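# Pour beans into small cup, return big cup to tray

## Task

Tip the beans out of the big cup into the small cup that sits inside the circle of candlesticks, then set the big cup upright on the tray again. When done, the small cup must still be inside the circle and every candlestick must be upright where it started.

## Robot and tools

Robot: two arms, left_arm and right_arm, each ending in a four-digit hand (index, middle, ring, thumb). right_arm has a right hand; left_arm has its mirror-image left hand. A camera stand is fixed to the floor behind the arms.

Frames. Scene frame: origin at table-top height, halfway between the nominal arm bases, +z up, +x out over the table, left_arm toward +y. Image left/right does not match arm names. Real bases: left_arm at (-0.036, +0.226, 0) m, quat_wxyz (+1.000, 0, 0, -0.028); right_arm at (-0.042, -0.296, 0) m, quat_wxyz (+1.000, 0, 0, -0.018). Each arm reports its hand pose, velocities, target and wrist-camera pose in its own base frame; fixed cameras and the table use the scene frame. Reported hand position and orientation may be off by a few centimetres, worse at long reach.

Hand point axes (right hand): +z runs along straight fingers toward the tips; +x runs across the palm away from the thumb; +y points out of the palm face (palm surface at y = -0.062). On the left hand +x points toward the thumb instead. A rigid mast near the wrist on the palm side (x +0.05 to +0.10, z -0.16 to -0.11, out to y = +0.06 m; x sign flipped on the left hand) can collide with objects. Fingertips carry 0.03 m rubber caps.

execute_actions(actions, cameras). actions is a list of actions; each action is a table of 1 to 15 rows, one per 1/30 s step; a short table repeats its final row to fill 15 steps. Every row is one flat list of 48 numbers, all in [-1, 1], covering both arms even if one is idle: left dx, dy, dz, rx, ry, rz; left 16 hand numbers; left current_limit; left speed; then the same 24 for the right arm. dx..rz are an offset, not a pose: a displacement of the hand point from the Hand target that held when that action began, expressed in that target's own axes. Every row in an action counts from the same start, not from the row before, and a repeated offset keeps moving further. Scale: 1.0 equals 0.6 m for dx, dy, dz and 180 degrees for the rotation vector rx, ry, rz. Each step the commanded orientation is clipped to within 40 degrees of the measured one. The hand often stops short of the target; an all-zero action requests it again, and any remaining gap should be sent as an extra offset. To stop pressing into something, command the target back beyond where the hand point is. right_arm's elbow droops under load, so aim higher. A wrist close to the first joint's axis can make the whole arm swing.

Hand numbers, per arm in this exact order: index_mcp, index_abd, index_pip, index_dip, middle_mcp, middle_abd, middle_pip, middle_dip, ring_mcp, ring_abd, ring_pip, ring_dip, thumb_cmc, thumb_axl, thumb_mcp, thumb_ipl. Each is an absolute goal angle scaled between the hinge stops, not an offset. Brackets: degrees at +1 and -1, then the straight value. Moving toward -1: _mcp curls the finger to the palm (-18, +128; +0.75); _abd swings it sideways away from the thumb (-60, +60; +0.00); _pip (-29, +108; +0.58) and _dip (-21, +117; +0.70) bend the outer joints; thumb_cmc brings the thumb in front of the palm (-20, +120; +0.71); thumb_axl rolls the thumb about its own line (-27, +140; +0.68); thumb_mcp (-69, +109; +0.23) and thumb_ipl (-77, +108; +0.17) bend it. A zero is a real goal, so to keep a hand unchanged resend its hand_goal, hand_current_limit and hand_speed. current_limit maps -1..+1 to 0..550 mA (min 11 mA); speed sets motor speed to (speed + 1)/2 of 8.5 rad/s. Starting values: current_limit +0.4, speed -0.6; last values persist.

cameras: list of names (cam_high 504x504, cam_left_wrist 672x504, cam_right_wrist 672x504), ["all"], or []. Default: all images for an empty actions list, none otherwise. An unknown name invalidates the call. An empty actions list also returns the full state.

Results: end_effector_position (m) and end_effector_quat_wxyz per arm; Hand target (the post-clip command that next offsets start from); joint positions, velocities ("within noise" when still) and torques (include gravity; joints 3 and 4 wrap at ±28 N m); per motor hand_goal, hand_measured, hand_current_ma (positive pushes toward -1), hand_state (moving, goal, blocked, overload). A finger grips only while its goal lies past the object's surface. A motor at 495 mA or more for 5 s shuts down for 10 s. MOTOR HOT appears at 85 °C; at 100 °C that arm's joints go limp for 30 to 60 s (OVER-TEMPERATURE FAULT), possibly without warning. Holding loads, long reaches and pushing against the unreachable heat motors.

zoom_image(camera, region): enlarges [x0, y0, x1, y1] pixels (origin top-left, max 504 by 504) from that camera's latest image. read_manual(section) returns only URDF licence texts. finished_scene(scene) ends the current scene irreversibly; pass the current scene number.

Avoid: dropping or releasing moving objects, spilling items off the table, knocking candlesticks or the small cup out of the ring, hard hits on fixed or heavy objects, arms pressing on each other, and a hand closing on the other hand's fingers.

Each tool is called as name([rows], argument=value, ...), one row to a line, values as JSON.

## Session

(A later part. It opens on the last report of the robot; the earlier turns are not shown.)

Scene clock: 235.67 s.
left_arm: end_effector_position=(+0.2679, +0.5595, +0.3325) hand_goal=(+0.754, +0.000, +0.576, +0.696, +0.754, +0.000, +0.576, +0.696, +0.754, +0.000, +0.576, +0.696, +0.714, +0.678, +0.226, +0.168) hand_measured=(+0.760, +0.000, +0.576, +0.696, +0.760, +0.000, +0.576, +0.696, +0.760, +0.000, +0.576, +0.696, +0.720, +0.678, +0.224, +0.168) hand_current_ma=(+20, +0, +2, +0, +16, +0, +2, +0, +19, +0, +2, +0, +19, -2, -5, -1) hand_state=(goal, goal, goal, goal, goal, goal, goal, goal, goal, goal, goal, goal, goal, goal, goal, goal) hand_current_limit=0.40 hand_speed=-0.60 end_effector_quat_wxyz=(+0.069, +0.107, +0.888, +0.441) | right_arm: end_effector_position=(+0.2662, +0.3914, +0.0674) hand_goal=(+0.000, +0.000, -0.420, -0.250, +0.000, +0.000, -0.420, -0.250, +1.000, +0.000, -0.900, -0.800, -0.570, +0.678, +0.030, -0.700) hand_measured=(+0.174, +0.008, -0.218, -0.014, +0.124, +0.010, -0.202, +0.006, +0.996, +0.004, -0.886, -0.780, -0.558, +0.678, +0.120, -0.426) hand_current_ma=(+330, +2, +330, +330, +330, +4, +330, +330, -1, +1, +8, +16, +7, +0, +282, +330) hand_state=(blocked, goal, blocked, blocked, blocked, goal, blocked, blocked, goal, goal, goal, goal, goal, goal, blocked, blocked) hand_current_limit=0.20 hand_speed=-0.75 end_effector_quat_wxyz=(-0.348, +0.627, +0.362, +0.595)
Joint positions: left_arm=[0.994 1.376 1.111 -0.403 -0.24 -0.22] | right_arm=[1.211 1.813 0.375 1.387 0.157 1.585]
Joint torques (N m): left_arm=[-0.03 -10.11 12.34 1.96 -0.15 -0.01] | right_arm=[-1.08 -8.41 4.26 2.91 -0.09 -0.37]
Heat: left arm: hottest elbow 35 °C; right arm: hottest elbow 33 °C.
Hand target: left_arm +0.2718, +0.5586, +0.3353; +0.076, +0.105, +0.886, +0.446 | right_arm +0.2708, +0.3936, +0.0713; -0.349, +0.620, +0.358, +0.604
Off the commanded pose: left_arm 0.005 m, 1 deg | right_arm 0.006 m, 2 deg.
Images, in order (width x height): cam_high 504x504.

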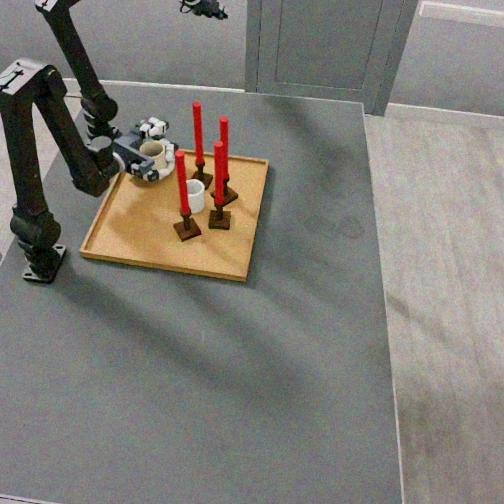

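execute_actions([
  [[0,0,0,0,0,0,0.754,0,0.576,0.696,0.754,0,0.576,0.696,0.754,0,0.576,0.696,0.714,0.678,0.226,0.168,0.4,-0.6, 0,0,0,0,0,0,0.25,0,-0.12,0.1,0.2,0,-0.12,0.1,1.0,0,-0.9,-0.8,-0.57,0.678,0.15,-0.3,0.2,-0.75]],
  [[0,0,0,0,0,0,0.754,0,0.576,0.696,0.754,0,0.576,0.696,0.754,0,0.576,0.696,0.714,0.678,0.226,0.168,0.4,-0.6, 0,0,0,0,0,0,0.45,0,-0.02,0.25,0.45,0,-0.02,0.25,1.0,0,-0.9,-0.8,-0.57,0.678,0.226,0.0,0.2,-0.7]],
  [[0,0,0,0,0,0,0.754,0,0.576,0.696,0.754,0,0.576,0.696,0.754,0,0.576,0.696,0.714,0.678,0.226,0.168,0.4,-0.6, 0,0,0,0,0,0,0.48,0,0.0,0.26,0.48,0,0.0,0.26,1.0,0,-0.9,-0.8,-0.57,0.678,0.226,0.168,0.2,-0.7]],
], cameras=["cam_high","cam_right_wrist"])

zoom_image(camera="cam_high", region=[100, 110, 200, 210])

Scene clock: 238.73 s.
left_arm: end_effector_position=(+0.2679, +0.5595, +0.3325) hand_goal=(+0.754, +0.000, +0.576, +0.696, +0.754, +0.000, +0.576, +0.696, +0.754, +0.000, +0.576, +0.696, +0.714, +0.678, +0.226, +0.168) hand_measured=(+0.760, +0.000, +0.576, +0.696, +0.760, +0.000, +0.576, +0.696, +0.760, +0.000, +0.576, +0.696, +0.720, +0.678, +0.224, +0.168) hand_current_ma=(+20, +0, +2, +0, +16, +0, +2, +0, +19, +0, +2, +0, +19, -2, -5, -1) hand_state=(goal, goal, goal, goal, goal, goal, goal, goal, goal, goal, goal, goal, goal, goal, goal, goal) hand_current_limit=0.40 hand_speed=-0.60 end_effector_quat_wxyz=(+0.069, +0.107, +0.888, +0.441) | right_arm: end_effector_position=(+0.2659, +0.3922, +0.0693) hand_goal=(+0.480, +0.000, +0.000, +0.260, +0.480, +0.000, +0.000, +0.260, +1.000, +0.000, -0.900, -0.800, -0.570, +0.678, +0.226, +0.168) hand_measured=(+0.478, +0.008, -0.002, +0.258, +0.478, +0.010, -0.004, +0.258, +0.996, +0.004, -0.886, -0.780, -0.558, +0.678, +0.224, +0.166) hand_current_ma=(-1, +2, -1, -1, -1, +4, -1, +0, -1, +1, +8, +16, +6, +0, -1, -1) hand_state=(goal, goal, goal, goal, goal, goal, goal, goal, goal, goal, goal, goal, goal, goal, goal, goal) hand_current_limit=0.20 hand_speed=-0.70 end_effector_quat_wxyz=(-0.350, +0.624, +0.363, +0.597)
Joint positions: left_arm=[0.994 1.376 1.111 -0.403 -0.24 -0.22] | right_arm=[1.211 1.814 0.375 1.396 0.153 1.582]
Joint torques (N m): left_arm=[0.15 -10.05 12.33 1.92 -0.13 -0.03] | right_arm=[-1.2 -8.47 4.3 2.61 0.07 -0.28]
Heat: left arm: hottest elbow 35 °C; right arm: hottest elbow 32 °C.
Hand target: left_arm +0.2718, +0.5586, +0.3353; +0.076, +0.105, +0.886, +0.446 | right_arm +0.2709, +0.3935, +0.0713; -0.349, +0.620, +0.358, +0.604
Off the commanded pose: left_arm 0.005 m, 1 deg | right_arm 0.005 m, 1 deg.
Images, in order (width x height): cam_high 504x504, cam_right_wrist 672x504.

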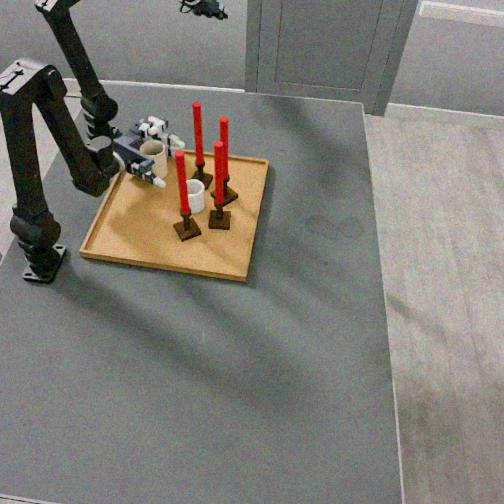

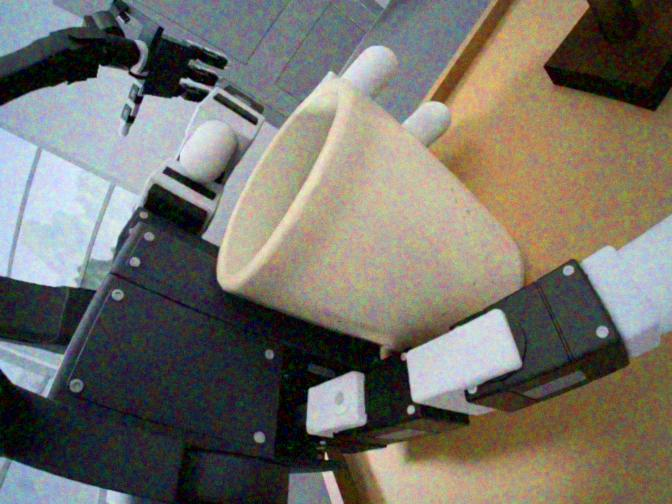

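Scaled by 5.040 from the camera's 504x504 image, which has a finer 720x720 frame.

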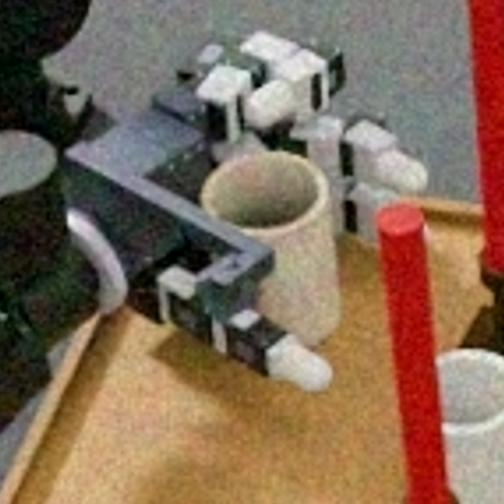

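execute_actions([
  [[0,0,0,0,0,0,0.754,0,0.576,0.696,0.754,0,0.576,0.696,0.754,0,0.576,0.696,0.714,0.678,0.226,0.168,0.4,-0.6, 0,-0.016,0,0,0,0,0.48,0,0.0,0.26,0.48,0,0.0,0.26,1.0,0,0.0,0.0,-0.57,0.678,0.226,0.168,0.2,-0.7]],
  [[0,0,0,0,0,0,0.754,0,0.576,0.696,0.754,0,0.576,0.696,0.754,0,0.576,0.696,0.714,0.678,0.226,0.168,0.4,-0.6, -0.006,0,0,0,0.015,0,0.48,0,0.0,0.26,0.48,0,0.0,0.26,1.0,0,1.0,1.0,-0.57,0.678,0.226,0.168,0.2,-0.7]],
  [[0,0,0,0,0,0,0.754,0,0.576,0.696,0.754,0,0.576,0.696,0.754,0,0.576,0.696,0.714,0.678,0.226,0.168,0.4,-0.6, -0.008,0,0,0,0.015,0,0.48,0,0.0,0.26,0.48,0,0.0,0.26,1.0,0,1.0,1.0,-0.57,0.678,0.226,0.168,0.2,-0.7]],
], cameras=["cam_high","cam_right_wrist"])

zoom_image(camera="cam_high", region=[100, 110, 200, 210])

Scene clock: 243.37 s.
left_arm: end_effector_position=(+0.2679, +0.5595, +0.3325) hand_goal=(+0.754, +0.000, +0.576, +0.696, +0.754, +0.000, +0.576, +0.696, +0.754, +0.000, +0.576, +0.696, +0.714, +0.678, +0.226, +0.168) hand_measured=(+0.760, +0.000, +0.576, +0.696, +0.760, +0.000, +0.576, +0.696, +0.760, +0.000, +0.576, +0.696, +0.720, +0.678, +0.224, +0.168) hand_current_ma=(+20, +0, +2, +0, +16, +0, +2, +0, +19, +0, +2, +0, +19, -2, -5, -1) hand_state=(goal, goal, goal, goal, goal, goal, goal, goal, goal, goal, goal, goal, goal, goal, goal, goal) hand_current_limit=0.40 hand_speed=-0.60 end_effector_quat_wxyz=(+0.069, +0.107, +0.888, +0.441) | right_arm: end_effector_position=(+0.2627, +0.3889, +0.0605) hand_goal=(+0.480, +0.000, +0.000, +0.260, +0.480, +0.000, +0.000, +0.260, +1.000, +0.000, +1.000, +1.000, -0.570, +0.678, +0.226, +0.168) hand_measured=(+0.478, +0.008, -0.002, +0.258, +0.478, +0.010, -0.002, +0.258, +0.998, +0.004, +0.996, +0.998, -0.558, +0.678, +0.224, +0.166) hand_current_ma=(+0, +2, -1, -1, +0, +4, -1, +0, -1, +1, -1, -1, +6, +0, +0, -1) hand_state=(goal, goal, goal, goal, goal, goal, goal, goal, goal, goal, goal, goal, goal, goal, goal, goal) hand_current_limit=0.20 hand_speed=-0.70 end_effector_quat_wxyz=(-0.356, +0.611, +0.346, +0.617)
Joint positions: left_arm=[0.994 1.376 1.111 -0.403 -0.24 -0.22] | right_arm=[1.228 1.922 0.377 1.559 0.19 1.577]
Joint torques (N m): left_arm=[0.21 -10.11 12.31 1.94 -0.13 -0.03] | right_arm=[0.15 -8.59 4.31 2.58 0.09 -0.27]
Heat: left arm: hottest elbow 35 °C; right arm: hottest elbow 32 °C.
Hand target: left_arm +0.2718, +0.5586, +0.3353; +0.076, +0.105, +0.886, +0.446 | right_arm +0.2624, +0.3984, +0.0630; -0.366, +0.591, +0.341, +0.633
Off the commanded pose: left_arm 0.005 m, 1 deg | right_arm 0.010 m, 3 deg.
joint sent to its limit (right arm) — joint 4 (wrist pitch), upper limit. The joint targets still meet the commanded pose.
Images, in order (width x height): cam_high 504x504, cam_right_wrist 672x504.

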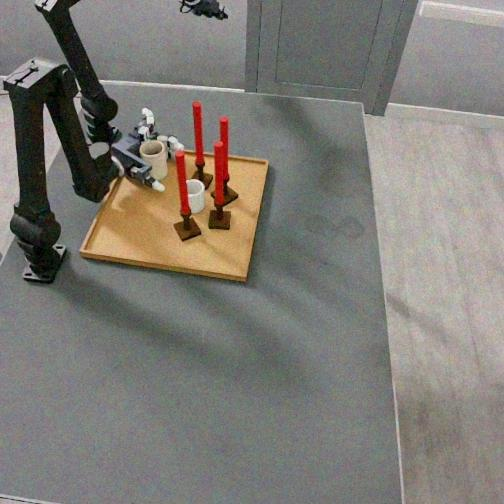

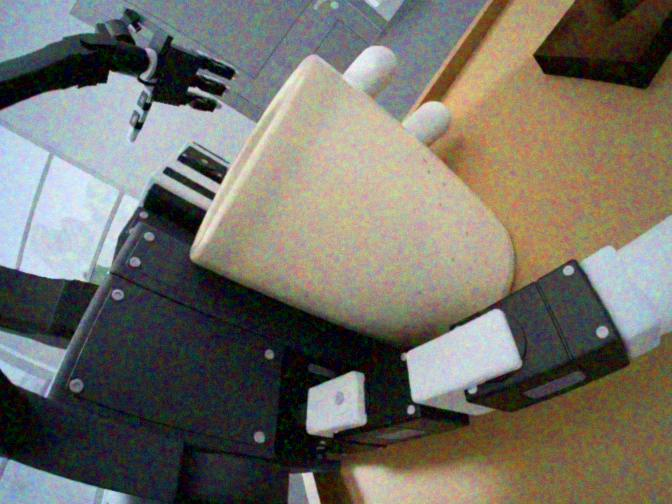

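Scaled by 5.040 from the camera's 504x504 image, which has a finer 720x720 frame.

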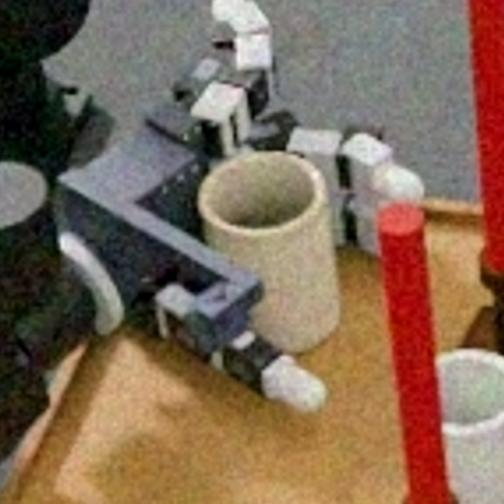

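execute_actions([
  [[0,0,0,0,0,0,0.754,0,0.576,0.696,0.754,0,0.576,0.696,0.754,0,0.576,0.696,0.714,0.678,0.226,0.168,0.4,-0.6, 0,0.014,0.0,0,0,0,0.40,0,-0.05,0.2,0.40,0,-0.05,0.2,1.0,0,1.0,1.0,-0.57,0.678,0.15,-0.15,0.2,-0.75]],
  [[0,0,0,0,0,0,0.754,0,0.576,0.696,0.754,0,0.576,0.696,0.754,0,0.576,0.696,0.714,0.678,0.226,0.168,0.4,-0.6, 0,0,0,0,0,0,0.2,0,-0.15,0.1,0.2,0,-0.15,0.1,1.0,0,1.0,1.0,-0.57,0.678,0.12,-0.3,0.2,-0.75]],
  [[0,0,0,0,0,0,0.754,0,0.576,0.696,0.754,0,0.576,0.696,0.754,0,0.576,0.696,0.714,0.678,0.226,0.168,0.4,-0.6, 0,0,0,0,0,0,0.15,0,-0.25,0.0,0.1,0,-0.25,0.0,1.0,0,1.0,1.0,-0.57,0.678,0.1,-0.45,0.2,-0.75]],
  [[0,0,0,0,0,0,0.754,0,0.576,0.696,0.754,0,0.576,0.696,0.754,0,0.576,0.696,0.714,0.678,0.226,0.168,0.4,-0.6, 0,0,0,0,0,0,0.08,0,-0.35,-0.15,0.05,0,-0.35,-0.15,1.0,0,1.0,1.0,-0.57,0.678,0.07,-0.6,0.2,-0.75]],
  [[0,0,0,0,0,0,0.754,0,0.576,0.696,0.754,0,0.576,0.696,0.754,0,0.576,0.696,0.714,0.678,0.226,0.168,0.4,-0.6, 0,0,0,0,0,0,0.0,0,-0.42,-0.25,0.0,0,-0.42,-0.25,1.0,0,1.0,1.0,-0.57,0.678,0.03,-0.7,0.3,-0.75]],
], cameras=["cam_high","cam_right_wrist"])

zoom_image(camera="cam_high", region=[100, 110, 200, 210])

Scene clock: 247.80 s.
left_arm: end_effector_position=(+0.2679, +0.5595, +0.3325) hand_goal=(+0.754, +0.000, +0.576, +0.696, +0.754, +0.000, +0.576, +0.696, +0.754, +0.000, +0.576, +0.696, +0.714, +0.678, +0.226, +0.168) hand_measured=(+0.760, +0.000, +0.576, +0.696, +0.760, +0.000, +0.576, +0.696, +0.760, +0.000, +0.576, +0.696, +0.720, +0.678, +0.224, +0.168) hand_current_ma=(+20, +0, +2, +0, +16, +0, +2, +0, +19, +0, +2, +0, +19, -2, -5, -1) hand_state=(goal, goal, goal, goal, goal, goal, goal, goal, goal, goal, goal, goal, goal, goal, goal, goal) hand_current_limit=0.40 hand_speed=-0.60 end_effector_quat_wxyz=(+0.069, +0.107, +0.888, +0.441) | right_arm: end_effector_position=(+0.2638, +0.3902, +0.0609) hand_goal=(+0.000, +0.000, -0.420, -0.250, +0.000, +0.000, -0.420, -0.250, +1.000, +0.000, +1.000, +1.000, -0.570, +0.678, +0.030, -0.700) hand_measured=(+0.158, +0.008, -0.216, +0.000, +0.142, +0.010, -0.202, +0.000, +0.998, +0.004, +0.996, +0.998, -0.558, +0.678, +0.120, -0.420) hand_current_ma=(+358, +2, +358, +357, +358, +4, +358, +358, +0, +1, -1, -1, +6, +0, +281, +358) hand_state=(blocked, goal, blocked, blocked, blocked, goal, blocked, blocked, goal, goal, goal, goal, goal, goal, blocked, blocked) hand_current_limit=0.30 hand_speed=-0.75 end_effector_quat_wxyz=(-0.359, +0.608, +0.351, +0.615)
Joint positions: left_arm=[0.994 1.376 1.111 -0.403 -0.24 -0.22] | right_arm=[1.218 1.922 0.377 1.559 0.166 1.574]
Joint torques (N m): left_arm=[-0.09 -10.05 12.3 1.98 -0.13 -0.02] | right_arm=[-1.26 -8.7 4.01 2.56 -0.06 -0.27]
Heat: left arm: hottest elbow 35 °C; right arm: hottest elbow 32 °C.
Hand target: left_arm +0.2718, +0.5586, +0.3353; +0.076, +0.105, +0.886, +0.446 | right_arm +0.2697, +0.3942, +0.0630; -0.366, +0.591, +0.341, +0.633
Off the commanded pose: left_arm 0.005 m, 1 deg | right_arm 0.007 m, 3 deg.
joint sent to its limit (right arm) — joint 4 (wrist pitch), upper limit. The joint targets still meet the commanded pose.
Images, in order (width x height): cam_high 504x504, cam_right_wrist 672x504.

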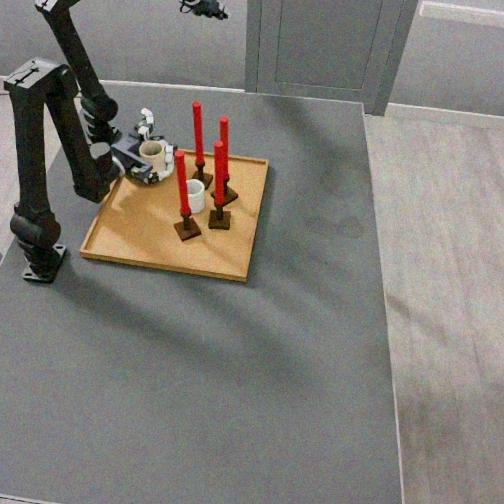

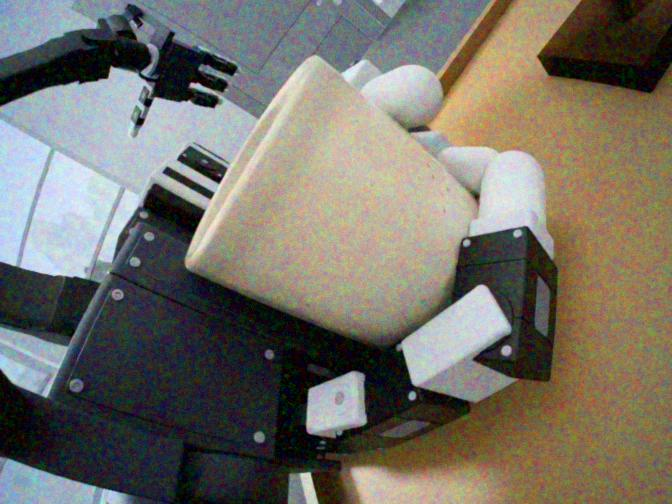

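Scaled by 5.040 from the camera's 504x504 image, which has a finer 720x720 frame.

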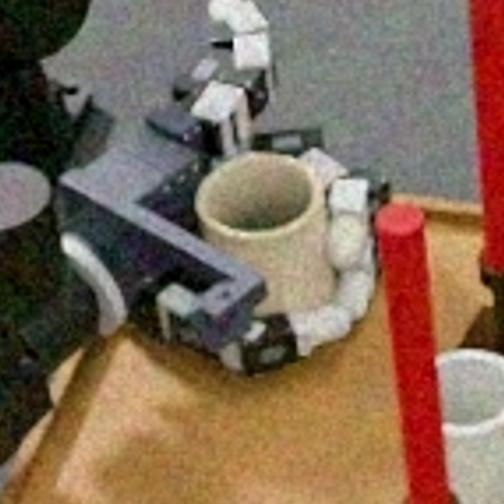

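execute_actions([
  [[0,0,0,0,0,0,0.754,0,0.576,0.696,0.754,0,0.576,0.696,0.754,0,0.576,0.696,0.714,0.678,0.226,0.168,0.4,-0.6, 0.05,0,0.003,0,0,0,0.0,0,-0.42,-0.25,0.0,0,-0.42,-0.25,1.0,0,1.0,1.0,-0.57,0.678,0.03,-0.7,0.3,-0.75]],
  [[0,0,0,0,0,0,0.754,0,0.576,0.696,0.754,0,0.576,0.696,0.754,0,0.576,0.696,0.714,0.678,0.226,0.168,0.4,-0.6, 0.13,0,0.01,0,0,0,0.0,0,-0.42,-0.25,0.0,0,-0.42,-0.25,1.0,0,1.0,1.0,-0.57,0.678,0.03,-0.7,0.3,-0.75]],
  [[0,0,0,0,0,0,0.754,0,0.576,0.696,0.754,0,0.576,0.696,0.754,0,0.576,0.696,0.714,0.678,0.226,0.168,0.4,-0.6, 0.13,0,0.01,0,0,0,0.0,0,-0.42,-0.25,0.0,0,-0.42,-0.25,1.0,0,1.0,1.0,-0.57,0.678,0.03,-0.7,0.3,-0.75]],
  [[0,0,0,0,0,0,0.754,0,0.576,0.696,0.754,0,0.576,0.696,0.754,0,0.576,0.696,0.714,0.678,0.226,0.168,0.4,-0.6, 0.007,0.075,-0.103,-0.0462,0,-0.0032,0.0,0,-0.42,-0.25,0.0,0,-0.42,-0.25,1.0,0,1.0,1.0,-0.57,0.678,0.03,-0.7,0.3,-0.75]],
  [[0,0,0,0,0,0,0.754,0,0.576,0.696,0.754,0,0.576,0.696,0.754,0,0.576,0.696,0.714,0.678,0.226,0.168,0.4,-0.6, 0.006,0.089,-0.091,-0.0462,0,-0.0032,0.0,0,-0.42,-0.25,0.0,0,-0.42,-0.25,1.0,0,1.0,1.0,-0.57,0.678,0.03,-0.7,0.3,-0.75]],
  [[0,0,0,0,0,0,0.754,0,0.576,0.696,0.754,0,0.576,0.696,0.754,0,0.576,0.696,0.714,0.678,0.226,0.168,0.4,-0.6, 0.0055,0.101,-0.077,-0.0462,0,-0.0032,0.0,0,-0.42,-0.25,0.0,0,-0.42,-0.25,1.0,0,1.0,1.0,-0.57,0.678,0.03,-0.7,0.3,-0.75]],
], cameras=["cam_high","cam_right_wrist"])

zoom_image(camera="cam_high", region=[90, 80, 250, 240])

Scene clock: 257.90 s.
left_arm: end_effector_position=(+0.2679, +0.5595, +0.3325) hand_goal=(+0.754, +0.000, +0.576, +0.696, +0.754, +0.000, +0.576, +0.696, +0.754, +0.000, +0.576, +0.696, +0.714, +0.678, +0.226, +0.168) hand_measured=(+0.760, +0.000, +0.576, +0.696, +0.760, +0.000, +0.576, +0.696, +0.760, +0.000, +0.576, +0.696, +0.720, +0.678, +0.224, +0.168) hand_current_ma=(+20, +0, +2, +0, +16, +0, +2, +0, +19, +0, +2, +0, +19, -2, -5, -1) hand_state=(goal, goal, goal, goal, goal, goal, goal, goal, goal, goal, goal, goal, goal, goal, goal, goal) hand_current_limit=0.40 hand_speed=-0.60 end_effector_quat_wxyz=(+0.069, +0.107, +0.888, +0.441) | right_arm: end_effector_position=(+0.2933, +0.1707, +0.2340) hand_goal=(+0.000, +0.000, -0.420, -0.250, +0.000, +0.000, -0.420, -0.250, +1.000, +0.000, +1.000, +1.000, -0.570, +0.678, +0.030, -0.700) hand_measured=(+0.156, +0.008, -0.216, +0.000, +0.142, +0.010, -0.202, +0.000, +1.000, +0.004, +0.998, +0.998, -0.558, +0.678, +0.120, -0.420) hand_current_ma=(+357, +2, +358, +358, +358, +4, +357, +357, +0, +1, +0, -1, +6, +0, +281, +358) hand_state=(blocked, goal, blocked, blocked, blocked, goal, blocked, blocked, goal, goal, goal, goal, goal, goal, blocked, blocked) hand_current_limit=0.30 hand_speed=-0.75 end_effector_quat_wxyz=(-0.223, +0.663, +0.206, +0.684)
Joint positions: left_arm=[0.994 1.376 1.111 -0.403 -0.24 -0.22] | right_arm=[0.939 0.6 0.193 0.444 0.322 1.573]
Joint torques (N m): left_arm=[0.15 -10.29 12.36 1.96 -0.13 -0.01] | right_arm=[-1.14 -1.79 10.96 1.83 -0.17 -0.5]
Heat: left arm: hottest elbow 35 °C; right arm: hottest elbow 32 °C.
Hand target: left_arm +0.2718, +0.5586, +0.3353; +0.076, +0.105, +0.886, +0.446 | right_arm +0.2942, +0.1670, +0.2492; -0.220, +0.651, +0.205, +0.697
Off the commanded pose: left_arm 0.005 m, 1 deg | right_arm 0.016 m, 2 deg.
Images, in order (width x height): cam_high 504x504, cam_right_wrist 672x504.

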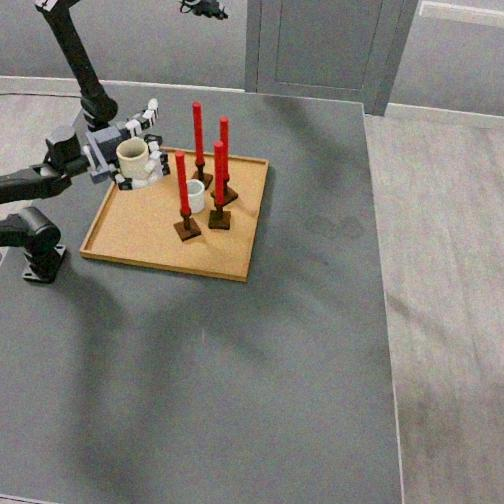

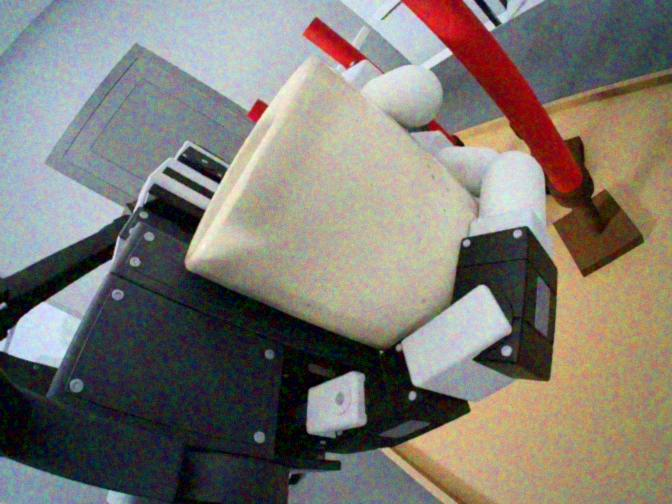

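Scaled by 3.150 from the camera's 504x504 image, which has a finer 720x720 frame.

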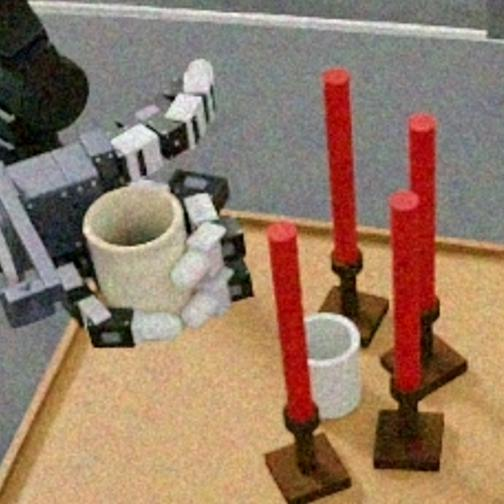

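execute_actions([
  [[0,0,0,0,0,0,0.754,0,0.576,0.696,0.754,0,0.576,0.696,0.754,0,0.576,0.696,0.714,0.678,0.226,0.168,0.4,-0.6, -0.016,0,-0.027,0,-0.0889,0,0.0,0,-0.42,-0.25,0.0,0,-0.42,-0.25,1.0,0,1.0,1.0,-0.57,0.678,0.03,-0.7,0.3,-0.75]],
  [[0,0,0,0,0,0,0.754,0,0.576,0.696,0.754,0,0.576,0.696,0.754,0,0.576,0.696,0.714,0.678,0.226,0.168,0.4,-0.6, -0.016,0,-0.022,0,-0.0889,0,0.0,0,-0.42,-0.25,0.0,0,-0.42,-0.25,1.0,0,1.0,1.0,-0.57,0.678,0.03,-0.7,0.3,-0.75]],
  [[0,0,0,0,0,0,0.754,0,0.576,0.696,0.754,0,0.576,0.696,0.754,0,0.576,0.696,0.714,0.678,0.226,0.168,0.4,-0.6, -0.014,0,-0.017,0,-0.0889,0,0.0,0,-0.42,-0.25,0.0,0,-0.42,-0.25,1.0,0,1.0,1.0,-0.57,0.678,0.03,-0.7,0.3,-0.75]],
], cameras=["cam_high","cam_right_wrist"])

zoom_image(camera="cam_high", region=[90, 80, 250, 240])

Scene clock: 264.73 s.
left_arm: end_effector_position=(+0.2679, +0.5595, +0.3325) hand_goal=(+0.754, +0.000, +0.576, +0.696, +0.754, +0.000, +0.576, +0.696, +0.754, +0.000, +0.576, +0.696, +0.714, +0.678, +0.226, +0.168) hand_measured=(+0.760, +0.000, +0.576, +0.696, +0.760, +0.000, +0.576, +0.696, +0.760, +0.000, +0.576, +0.696, +0.720, +0.678, +0.224, +0.168) hand_current_ma=(+20, +0, +2, +0, +16, +0, +2, +0, +19, +0, +2, +0, +19, -2, -5, -1) hand_state=(goal, goal, goal, goal, goal, goal, goal, goal, goal, goal, goal, goal, goal, goal, goal, goal) hand_current_limit=0.40 hand_speed=-0.60 end_effector_quat_wxyz=(+0.069, +0.107, +0.888, +0.441) | right_arm: end_effector_position=(+0.2438, +0.1276, +0.1789) hand_goal=(+0.000, +0.000, -0.420, -0.250, +0.000, +0.000, -0.420, -0.250, +1.000, +0.000, +1.000, +1.000, -0.570, +0.678, +0.030, -0.700) hand_measured=(+0.156, +0.008, -0.216, -0.002, +0.142, +0.010, -0.202, +0.000, +0.998, +0.004, +0.998, +0.998, -0.558, +0.678, +0.120, -0.420) hand_current_ma=(+358, +2, +358, +358, +358, +4, +357, +357, +0, +1, +0, -1, +6, +0, +281, +358) hand_state=(blocked, goal, blocked, blocked, blocked, goal, blocked, blocked, goal, goal, goal, goal, goal, goal, blocked, blocked) hand_current_limit=0.30 hand_speed=-0.75 end_effector_quat_wxyz=(-0.097, +0.891, +0.289, +0.336)
Joint positions: left_arm=[0.994 1.376 1.111 -0.403 -0.24 -0.22] | right_arm=[0.901 0.626 0.554 -0.808 0.198 1.772]
Joint torques (N m): left_arm=[0.15 -10.23 12.33 1.91 -0.13 -0.02] | right_arm=[-1.38 -0.21 18.24 1.09 0.46 -0.21]
Heat: left arm: hottest elbow 35 °C; right arm: hottest elbow 33 °C.
Hand target: left_arm +0.2718, +0.5586, +0.3353; +0.076, +0.105, +0.886, +0.446 | right_arm +0.2588, +0.1421, +0.2294; -0.118, +0.878, +0.277, +0.372
Off the commanded pose: left_arm 0.005 m, 1 deg | right_arm 0.054 m, 5 deg.
Images, in order (width x height): cam_high 504x504, cam_right_wrist 672x504.

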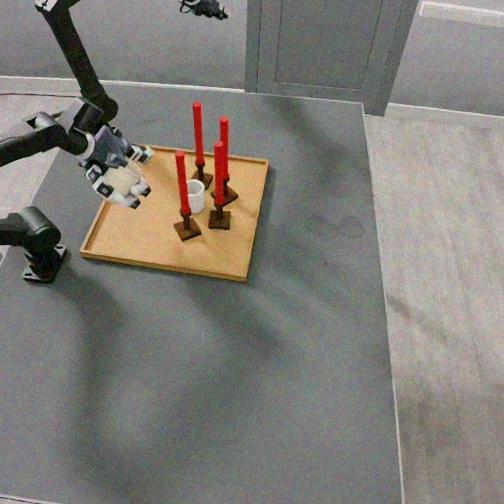

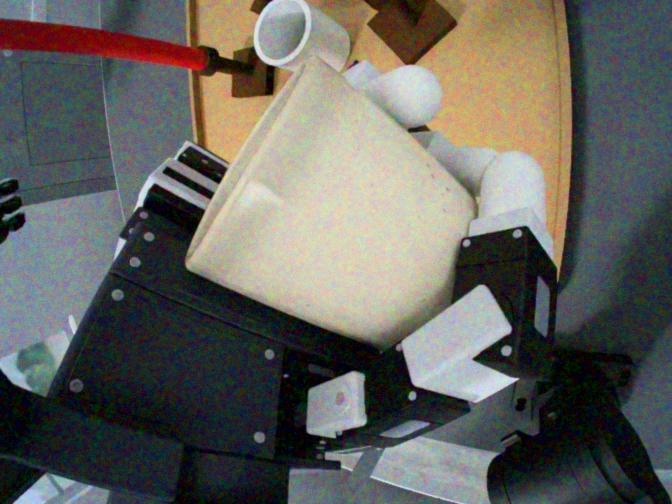

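Scaled by 3.150 from the camera's 504x504 image, which has a finer 720x720 frame.

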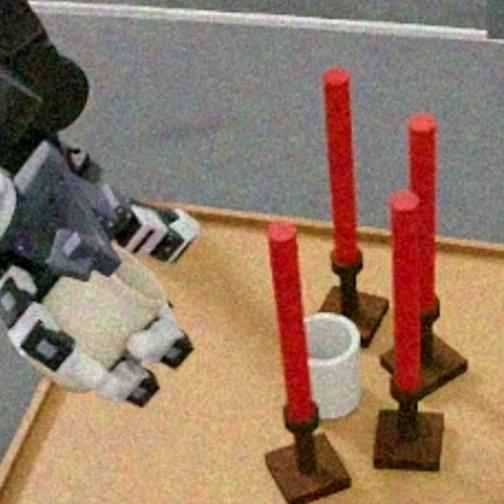

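execute_actions([
  [[0,0,0,0,0,0,0.754,0,0.576,0.696,0.754,0,0.576,0.696,0.754,0,0.576,0.696,0.714,0.678,0.226,0.168,0.4,-0.6, 0.0115,0,-0.0135,0,-0.083,0,0.0,0,-0.42,-0.25,0.0,0,-0.42,-0.25,1.0,0,1.0,1.0,-0.57,0.678,0.03,-0.7,0.3,-0.75]],
  [[0,0,0,0,0,0,0.754,0,0.576,0.696,0.754,0,0.576,0.696,0.754,0,0.576,0.696,0.714,0.678,0.226,0.168,0.4,-0.6, 0.015,0,-0.017,0,-0.083,0,0.0,0,-0.42,-0.25,0.0,0,-0.42,-0.25,1.0,0,1.0,1.0,-0.57,0.678,0.03,-0.7,0.3,-0.75]],
], cameras=["cam_high","cam_right_wrist"])

zoom_image(camera="cam_high", region=[90, 80, 250, 240])

Scene clock: 268.93 s.
left_arm: end_effector_position=(+0.2679, +0.5595, +0.3325) hand_goal=(+0.754, +0.000, +0.576, +0.696, +0.754, +0.000, +0.576, +0.696, +0.754, +0.000, +0.576, +0.696, +0.714, +0.678, +0.226, +0.168) hand_measured=(+0.760, +0.000, +0.576, +0.696, +0.760, +0.000, +0.576, +0.696, +0.760, +0.000, +0.576, +0.696, +0.720, +0.678, +0.224, +0.168) hand_current_ma=(+20, +0, +2, +0, +16, +0, +2, +0, +19, +0, +2, +0, +19, -2, -5, -1) hand_state=(goal, goal, goal, goal, goal, goal, goal, goal, goal, goal, goal, goal, goal, goal, goal, goal) hand_current_limit=0.40 hand_speed=-0.60 end_effector_quat_wxyz=(+0.069, +0.107, +0.888, +0.441) | right_arm: end_effector_position=(+0.2426, +0.1296, +0.2174) hand_goal=(+0.000, +0.000, -0.420, -0.250, +0.000, +0.000, -0.420, -0.250, +1.000, +0.000, +1.000, +1.000, -0.570, +0.678, +0.030, -0.700) hand_measured=(+0.156, +0.008, -0.216, -0.002, +0.142, +0.010, -0.202, -0.002, +0.996, +0.004, +0.998, +0.998, -0.558, +0.678, +0.120, -0.420) hand_current_ma=(+358, +2, +358, +357, +357, +4, +358, +358, -1, +1, +0, -1, +6, +0, +281, +358) hand_state=(blocked, goal, blocked, blocked, blocked, goal, blocked, blocked, goal, goal, goal, goal, goal, goal, blocked, blocked) hand_current_limit=0.30 hand_speed=-0.75 end_effector_quat_wxyz=(-0.026, +0.948, +0.299, +0.101)
Joint positions: left_arm=[0.994 1.376 1.111 -0.403 -0.24 -0.22] | right_arm=[0.818 0.984 0.932 -1.317 0.053 1.772]
Joint torques (N m): left_arm=[0.03 -10.05 12.34 1.92 -0.12 -0.02] | right_arm=[-1.26 -3.78 16.69 -0.08 0.37 -0.15]
Heat: left arm: hottest elbow 35 °C; right arm: hottest elbow 34 °C.
Hand target: left_arm +0.2718, +0.5586, +0.3353; +0.076, +0.105, +0.886, +0.446 | right_arm +0.2599, +0.1428, +0.2532; -0.042, +0.944, +0.298, +0.133
Off the commanded pose: left_arm 0.005 m, 1 deg | right_arm 0.042 m, 4 deg.
Images, in order (width x height): cam_high 504x504, cam_right_wrist 672x504.

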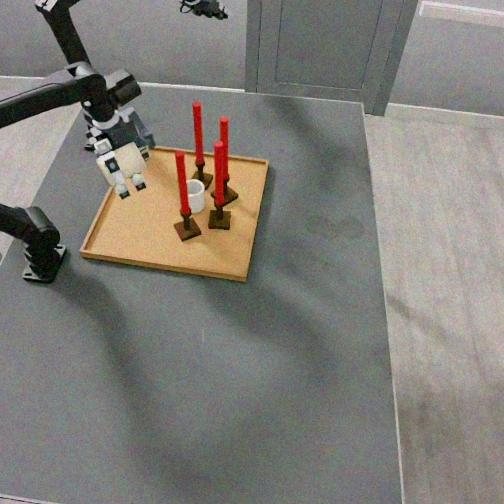

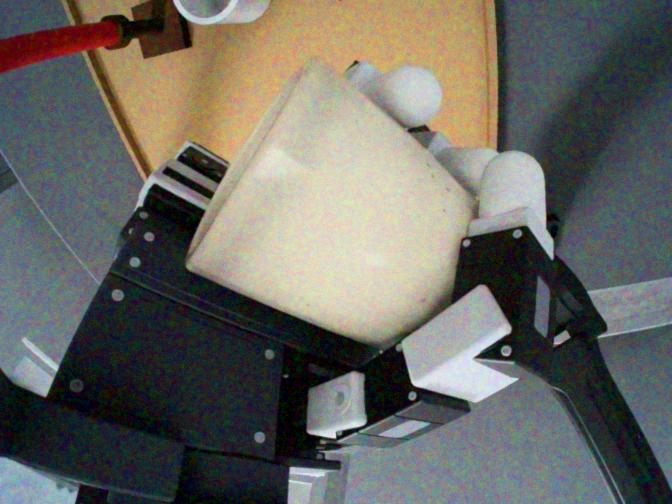

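Scaled by 3.150 from the camera's 504x504 image, which has a finer 720x720 frame.

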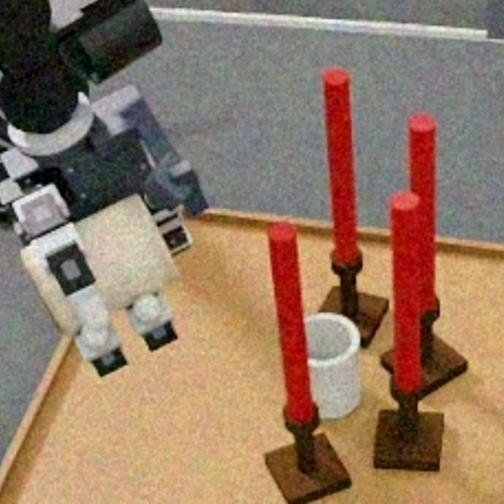

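execute_actions(actions=[])

Scene clock: 273.93 s.
left_arm: end_effector_position=(+0.2679, +0.5595, +0.3325) hand_goal=(+0.754, +0.000, +0.576, +0.696, +0.754, +0.000, +0.576, +0.696, +0.754, +0.000, +0.576, +0.696, +0.714, +0.678, +0.226, +0.168) hand_measured=(+0.760, +0.000, +0.576, +0.696, +0.760, +0.000, +0.576, +0.696, +0.760, +0.000, +0.576, +0.696, +0.720, +0.678, +0.224, +0.168) hand_current_ma=(+20, +0, +2, +0, +16, +0, +2, +0, +19, +0, +2, +0, +19, -2, -5, -1) hand_state=(goal, goal, goal, goal, goal, goal, goal, goal, goal, goal, goal, goal, goal, goal, goal, goal) hand_current_limit=0.40 hand_speed=-0.60 end_effector_quat_wxyz=(+0.069, +0.107, +0.888, +0.441) | right_arm: end_effector_position=(+0.2426, +0.1296, +0.2175) hand_goal=(+0.000, +0.000, -0.420, -0.250, +0.000, +0.000, -0.420, -0.250, +1.000, +0.000, +1.000, +1.000, -0.570, +0.678, +0.030, -0.700) hand_measured=(+0.156, +0.008, -0.216, -0.002, +0.142, +0.010, -0.202, -0.002, +0.996, +0.004, +0.998, +0.998, -0.558, +0.678, +0.120, -0.420) hand_current_ma=(+358, +2, +358, +358, +358, +4, +358, +358, -1, +1, +0, -1, +6, +0, +281, +358) hand_state=(blocked, goal, blocked, blocked, blocked, goal, blocked, blocked, goal, goal, goal, goal, goal, goal, blocked, blocked) hand_current_limit=0.30 hand_speed=-0.75 end_effector_quat_wxyz=(-0.026, +0.948, +0.299, +0.101)
Joint positions: left_arm=[0.994 1.376 1.111 -0.403 -0.24 -0.22] | right_arm=[0.818 0.984 0.932 -1.317 0.053 1.772]
Joint velocities: within noise
Joint torques (N m): left_arm=[0.09 -10.29 12.31 1.91 -0.14 -0.02] | right_arm=[-1.38 -3.6 16.53 -0.09 0.37 -0.15]
Heat: left arm: hottest elbow 35 °C; right arm: hottest elbow 34 °C.
Hand target: left_arm +0.2718, +0.5586, +0.3353; +0.076, +0.105, +0.886, +0.446 | right_arm +0.2599, +0.1429, +0.2533; -0.042, +0.944, +0.298, +0.133
Off the commanded pose: left_arm 0.005 m, 1 deg | right_arm 0.042 m, 4 deg.

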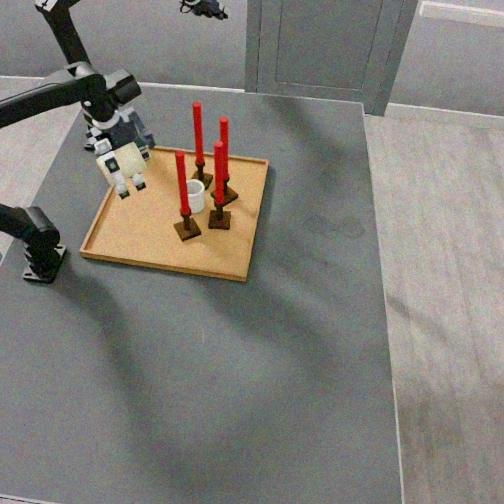

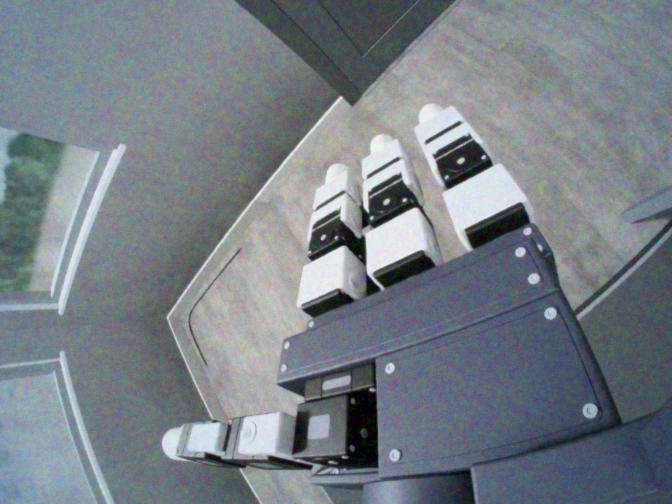

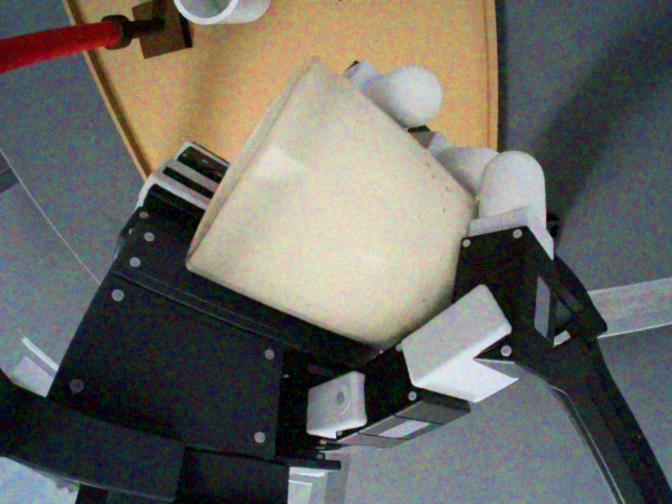

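execute_actions([
  [[0,0,0,0,0,0,0.754,0,0.576,0.696,0.754,0,0.576,0.696,0.754,0,0.576,0.696,0.714,0.678,0.226,0.168,0.4,-0.6,0.0004,0.0062,-0.005,-0.0278,-0.0047,0,0.0,0,-0.42,-0.25,0.0,0,-0.42,-0.25,1.0,0,1.0,1.0,-0.57,0.678,0.03,-0.7,0.3,-0.75]],
  [[0,0,0,0,0,0,0.754,0,0.576,0.696,0.754,0,0.576,0.696,0.754,0,0.576,0.696,0.714,0.678,0.226,0.168,0.4,-0.6,0.0004,0.0067,-0.0045,-0.0278,-0.0047,0,0.0,0,-0.42,-0.25,0.0,0,-0.42,-0.25,1.0,0,1.0,1.0,-0.57,0.678,0.03,-0.7,0.3,-0.75]],
  [[0,0,0,0,0,0,0.754,0,0.576,0.696,0.754,0,0.576,0.696,0.754,0,0.576,0.696,0.714,0.678,0.226,0.168,0.4,-0.6,0.0004,0.0072,-0.004,-0.0278,-0.0047,0,0.0,0,-0.42,-0.25,0.0,0,-0.42,-0.25,1.0,0,1.0,1.0,-0.57,0.678,0.03,-0.7,0.3,-0.75]],
], cameras=["cam_high","cam_right_wrist"])

Scene clock: 284.33 s.
left_arm: end_effector_position=(+0.2679, +0.5595, +0.3325) hand_goal=(+0.754, +0.000, +0.576, +0.696, +0.754, +0.000, +0.576, +0.696, +0.754, +0.000, +0.576, +0.696, +0.714, +0.678, +0.226, +0.168) hand_measured=(+0.760, +0.000, +0.576, +0.696, +0.760, +0.000, +0.576, +0.696, +0.760, +0.000, +0.576, +0.696, +0.720, +0.678, +0.224, +0.168) hand_current_ma=(+20, +0, +2, +0, +16, +0, +2, +0, +19, +0, +2, +0, +19, -2, -5, -1) hand_state=(goal, goal, goal, goal, goal, goal, goal, goal, goal, goal, goal, goal, goal, goal, goal, goal) hand_current_limit=0.40 hand_speed=-0.60 end_effector_quat_wxyz=(+0.069, +0.107, +0.888, +0.441) | right_arm: end_effector_position=(+0.2525, +0.1154, +0.2308) hand_goal=(+0.000, +0.000, -0.420, -0.250, +0.000, +0.000, -0.420, -0.250, +1.000, +0.000, +1.000, +1.000, -0.570, +0.678, +0.030, -0.700) hand_measured=(+0.156, +0.008, -0.216, -0.002, +0.142, +0.010, -0.202, -0.002, +0.996, +0.004, +0.998, +0.998, -0.558, +0.678, +0.120, -0.420) hand_current_ma=(+358, +2, +358, +358, +357, +4, +358, +357, -1, +1, +0, -1, +6, +0, +281, +358) hand_state=(blocked, goal, blocked, blocked, blocked, goal, blocked, blocked, goal, goal, goal, goal, goal, goal, blocked, blocked) hand_current_limit=0.30 hand_speed=-0.75 end_effector_quat_wxyz=(+0.103, +0.946, +0.282, +0.120)
Joint positions: left_arm=[0.994 1.376 1.111 -0.403 -0.24 -0.22] | right_arm=[0.892 1.064 0.949 -1.373 0.307 1.869]
Joint torques (N m): left_arm=[0.09 -10.29 12.3 1.96 -0.13 -0.02] | right_arm=[0.21 -4.54 15.91 -0.44 1.04 0.02]
Heat: left arm: hottest elbow 35 °C; right arm: hottest elbow 36 °C.
Hand target: left_arm +0.2718, +0.5586, +0.3353; +0.076, +0.105, +0.886, +0.446 | right_arm +0.2650, +0.1326, +0.2623; +0.088, +0.944, +0.279, +0.150
Off the commanded pose: left_arm 0.005 m, 1 deg | right_arm 0.038 m, 4 deg.
Images, in order (width x height): cam_high 504x504, cam_right_wrist 672x504.

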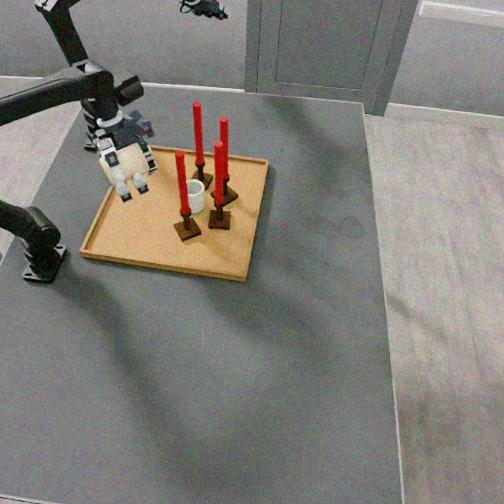

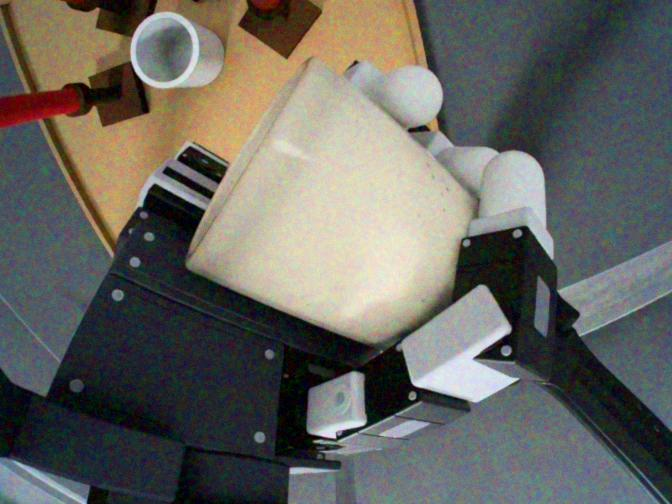

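execute_actions([
  [[0,0,0,0,0,0,0.754,0,0.576,0.696,0.754,0,0.576,0.696,0.754,0,0.576,0.696,0.714,0.678,0.226,0.168,0.4,-0.6,0.0286,-0.0108,0.0308,0,0,0,0.0,0,-0.42,-0.25,0.0,0,-0.42,-0.25,1.0,0,1.0,1.0,-0.57,0.678,0.03,-0.7,0.3,-0.75]],
  [[0,0,0,0,0,0,0.754,0,0.576,0.696,0.754,0,0.576,0.696,0.754,0,0.576,0.696,0.714,0.678,0.226,0.168,0.4,-0.6,0.0286,-0.0108,0.0308,0,0,0,0.0,0,-0.42,-0.25,0.0,0,-0.42,-0.25,1.0,0,1.0,1.0,-0.57,0.678,0.03,-0.7,0.3,-0.75]],
  [[0,0,0,0,0,0,0.754,0,0.576,0.696,0.754,0,0.576,0.696,0.754,0,0.576,0.696,0.714,0.678,0.226,0.168,0.4,-0.6,0.0286,-0.0108,0.0308,0,0,0,0.0,0,-0.42,-0.25,0.0,0,-0.42,-0.25,1.0,0,1.0,1.0,-0.57,0.678,0.03,-0.7,0.3,-0.75]],
], cameras=["cam_high","cam_right_wrist"])

Scene clock: 293.90 s.
left_arm: end_effector_position=(+0.2679, +0.5595, +0.3325) hand_goal=(+0.754, +0.000, +0.576, +0.696, +0.754, +0.000, +0.576, +0.696, +0.754, +0.000, +0.576, +0.696, +0.714, +0.678, +0.226, +0.168) hand_measured=(+0.760, +0.000, +0.576, +0.696, +0.760, +0.000, +0.576, +0.696, +0.760, +0.000, +0.576, +0.696, +0.720, +0.678, +0.224, +0.168) hand_current_ma=(+20, +0, +2, +0, +16, +0, +2, +0, +19, +0, +2, +0, +19, -2, -5, -1) hand_state=(goal, goal, goal, goal, goal, goal, goal, goal, goal, goal, goal, goal, goal, goal, goal, goal) hand_current_limit=0.40 hand_speed=-0.60 end_effector_quat_wxyz=(+0.069, +0.107, +0.888, +0.441) | right_arm: end_effector_position=(+0.2922, +0.1538, +0.1887) hand_goal=(+0.000, +0.000, -0.420, -0.250, +0.000, +0.000, -0.420, -0.250, +1.000, +0.000, +1.000, +1.000, -0.570, +0.678, +0.030, -0.700) hand_measured=(+0.156, +0.008, -0.216, -0.002, +0.142, +0.010, -0.202, -0.002, +0.996, +0.004, +0.998, +0.998, -0.558, +0.678, +0.120, -0.420) hand_current_ma=(+358, +2, +358, +357, +357, +4, +358, +358, -1, +1, +0, -1, +6, +0, +281, +357) hand_state=(blocked, goal, blocked, blocked, blocked, goal, blocked, blocked, goal, goal, goal, goal, goal, goal, blocked, blocked) hand_current_limit=0.30 hand_speed=-0.75 end_effector_quat_wxyz=(+0.108, +0.946, +0.283, +0.114)
Joint positions: left_arm=[0.994 1.376 1.111 -0.403 -0.24 -0.22] | right_arm=[0.872 1.25 0.976 -1.223 0.308 1.85]
Joint torques (N m): left_arm=[0.03 -10.23 12.34 1.95 -0.13 -0.02] | right_arm=[-1.14 -7.18 15.36 0.25 0.83 -0.19]
Heat: left arm: hottest elbow 35 °C; right arm: hottest elbow 37 °C.
Hand target: left_arm +0.2718, +0.5586, +0.3353; +0.076, +0.105, +0.886, +0.446 | right_arm +0.3148, +0.1726, +0.2174; +0.088, +0.944, +0.279, +0.150
Off the commanded pose: left_arm 0.005 m, 1 deg | right_arm 0.041 m, 5 deg.
Images, in order (width x height): cam_high 504x504, cam_right_wrist 672x504.

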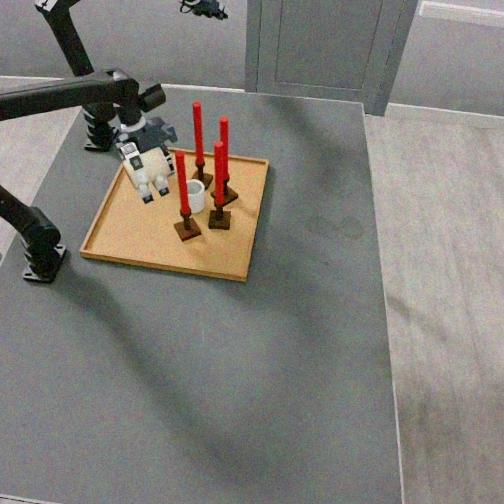

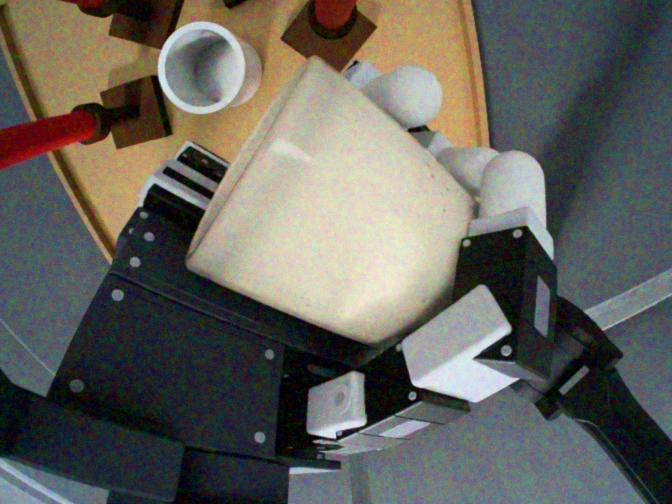

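zoom_image(camera="cam_high", region=[100, 100, 260, 260])

zoom_image(camera="cam_right_wrist", region=[120, 0, 480, 270])

Scaled by 3.150 from the camera's 504x504 image, which has a finer 720x720 frame.

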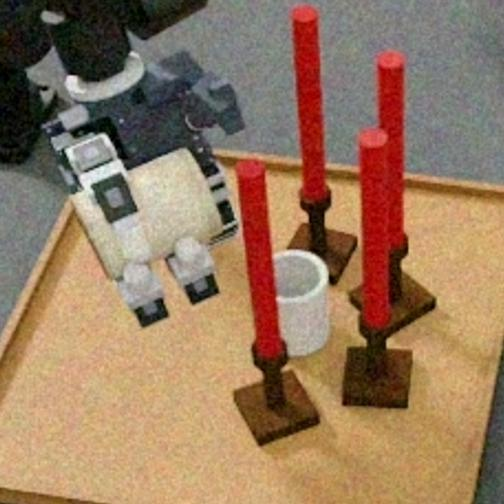

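Scaled by 1.400 from the camera's 672x504 image, which has a finer 960x720 frame.

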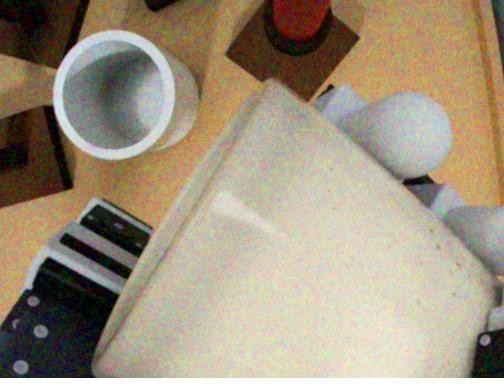

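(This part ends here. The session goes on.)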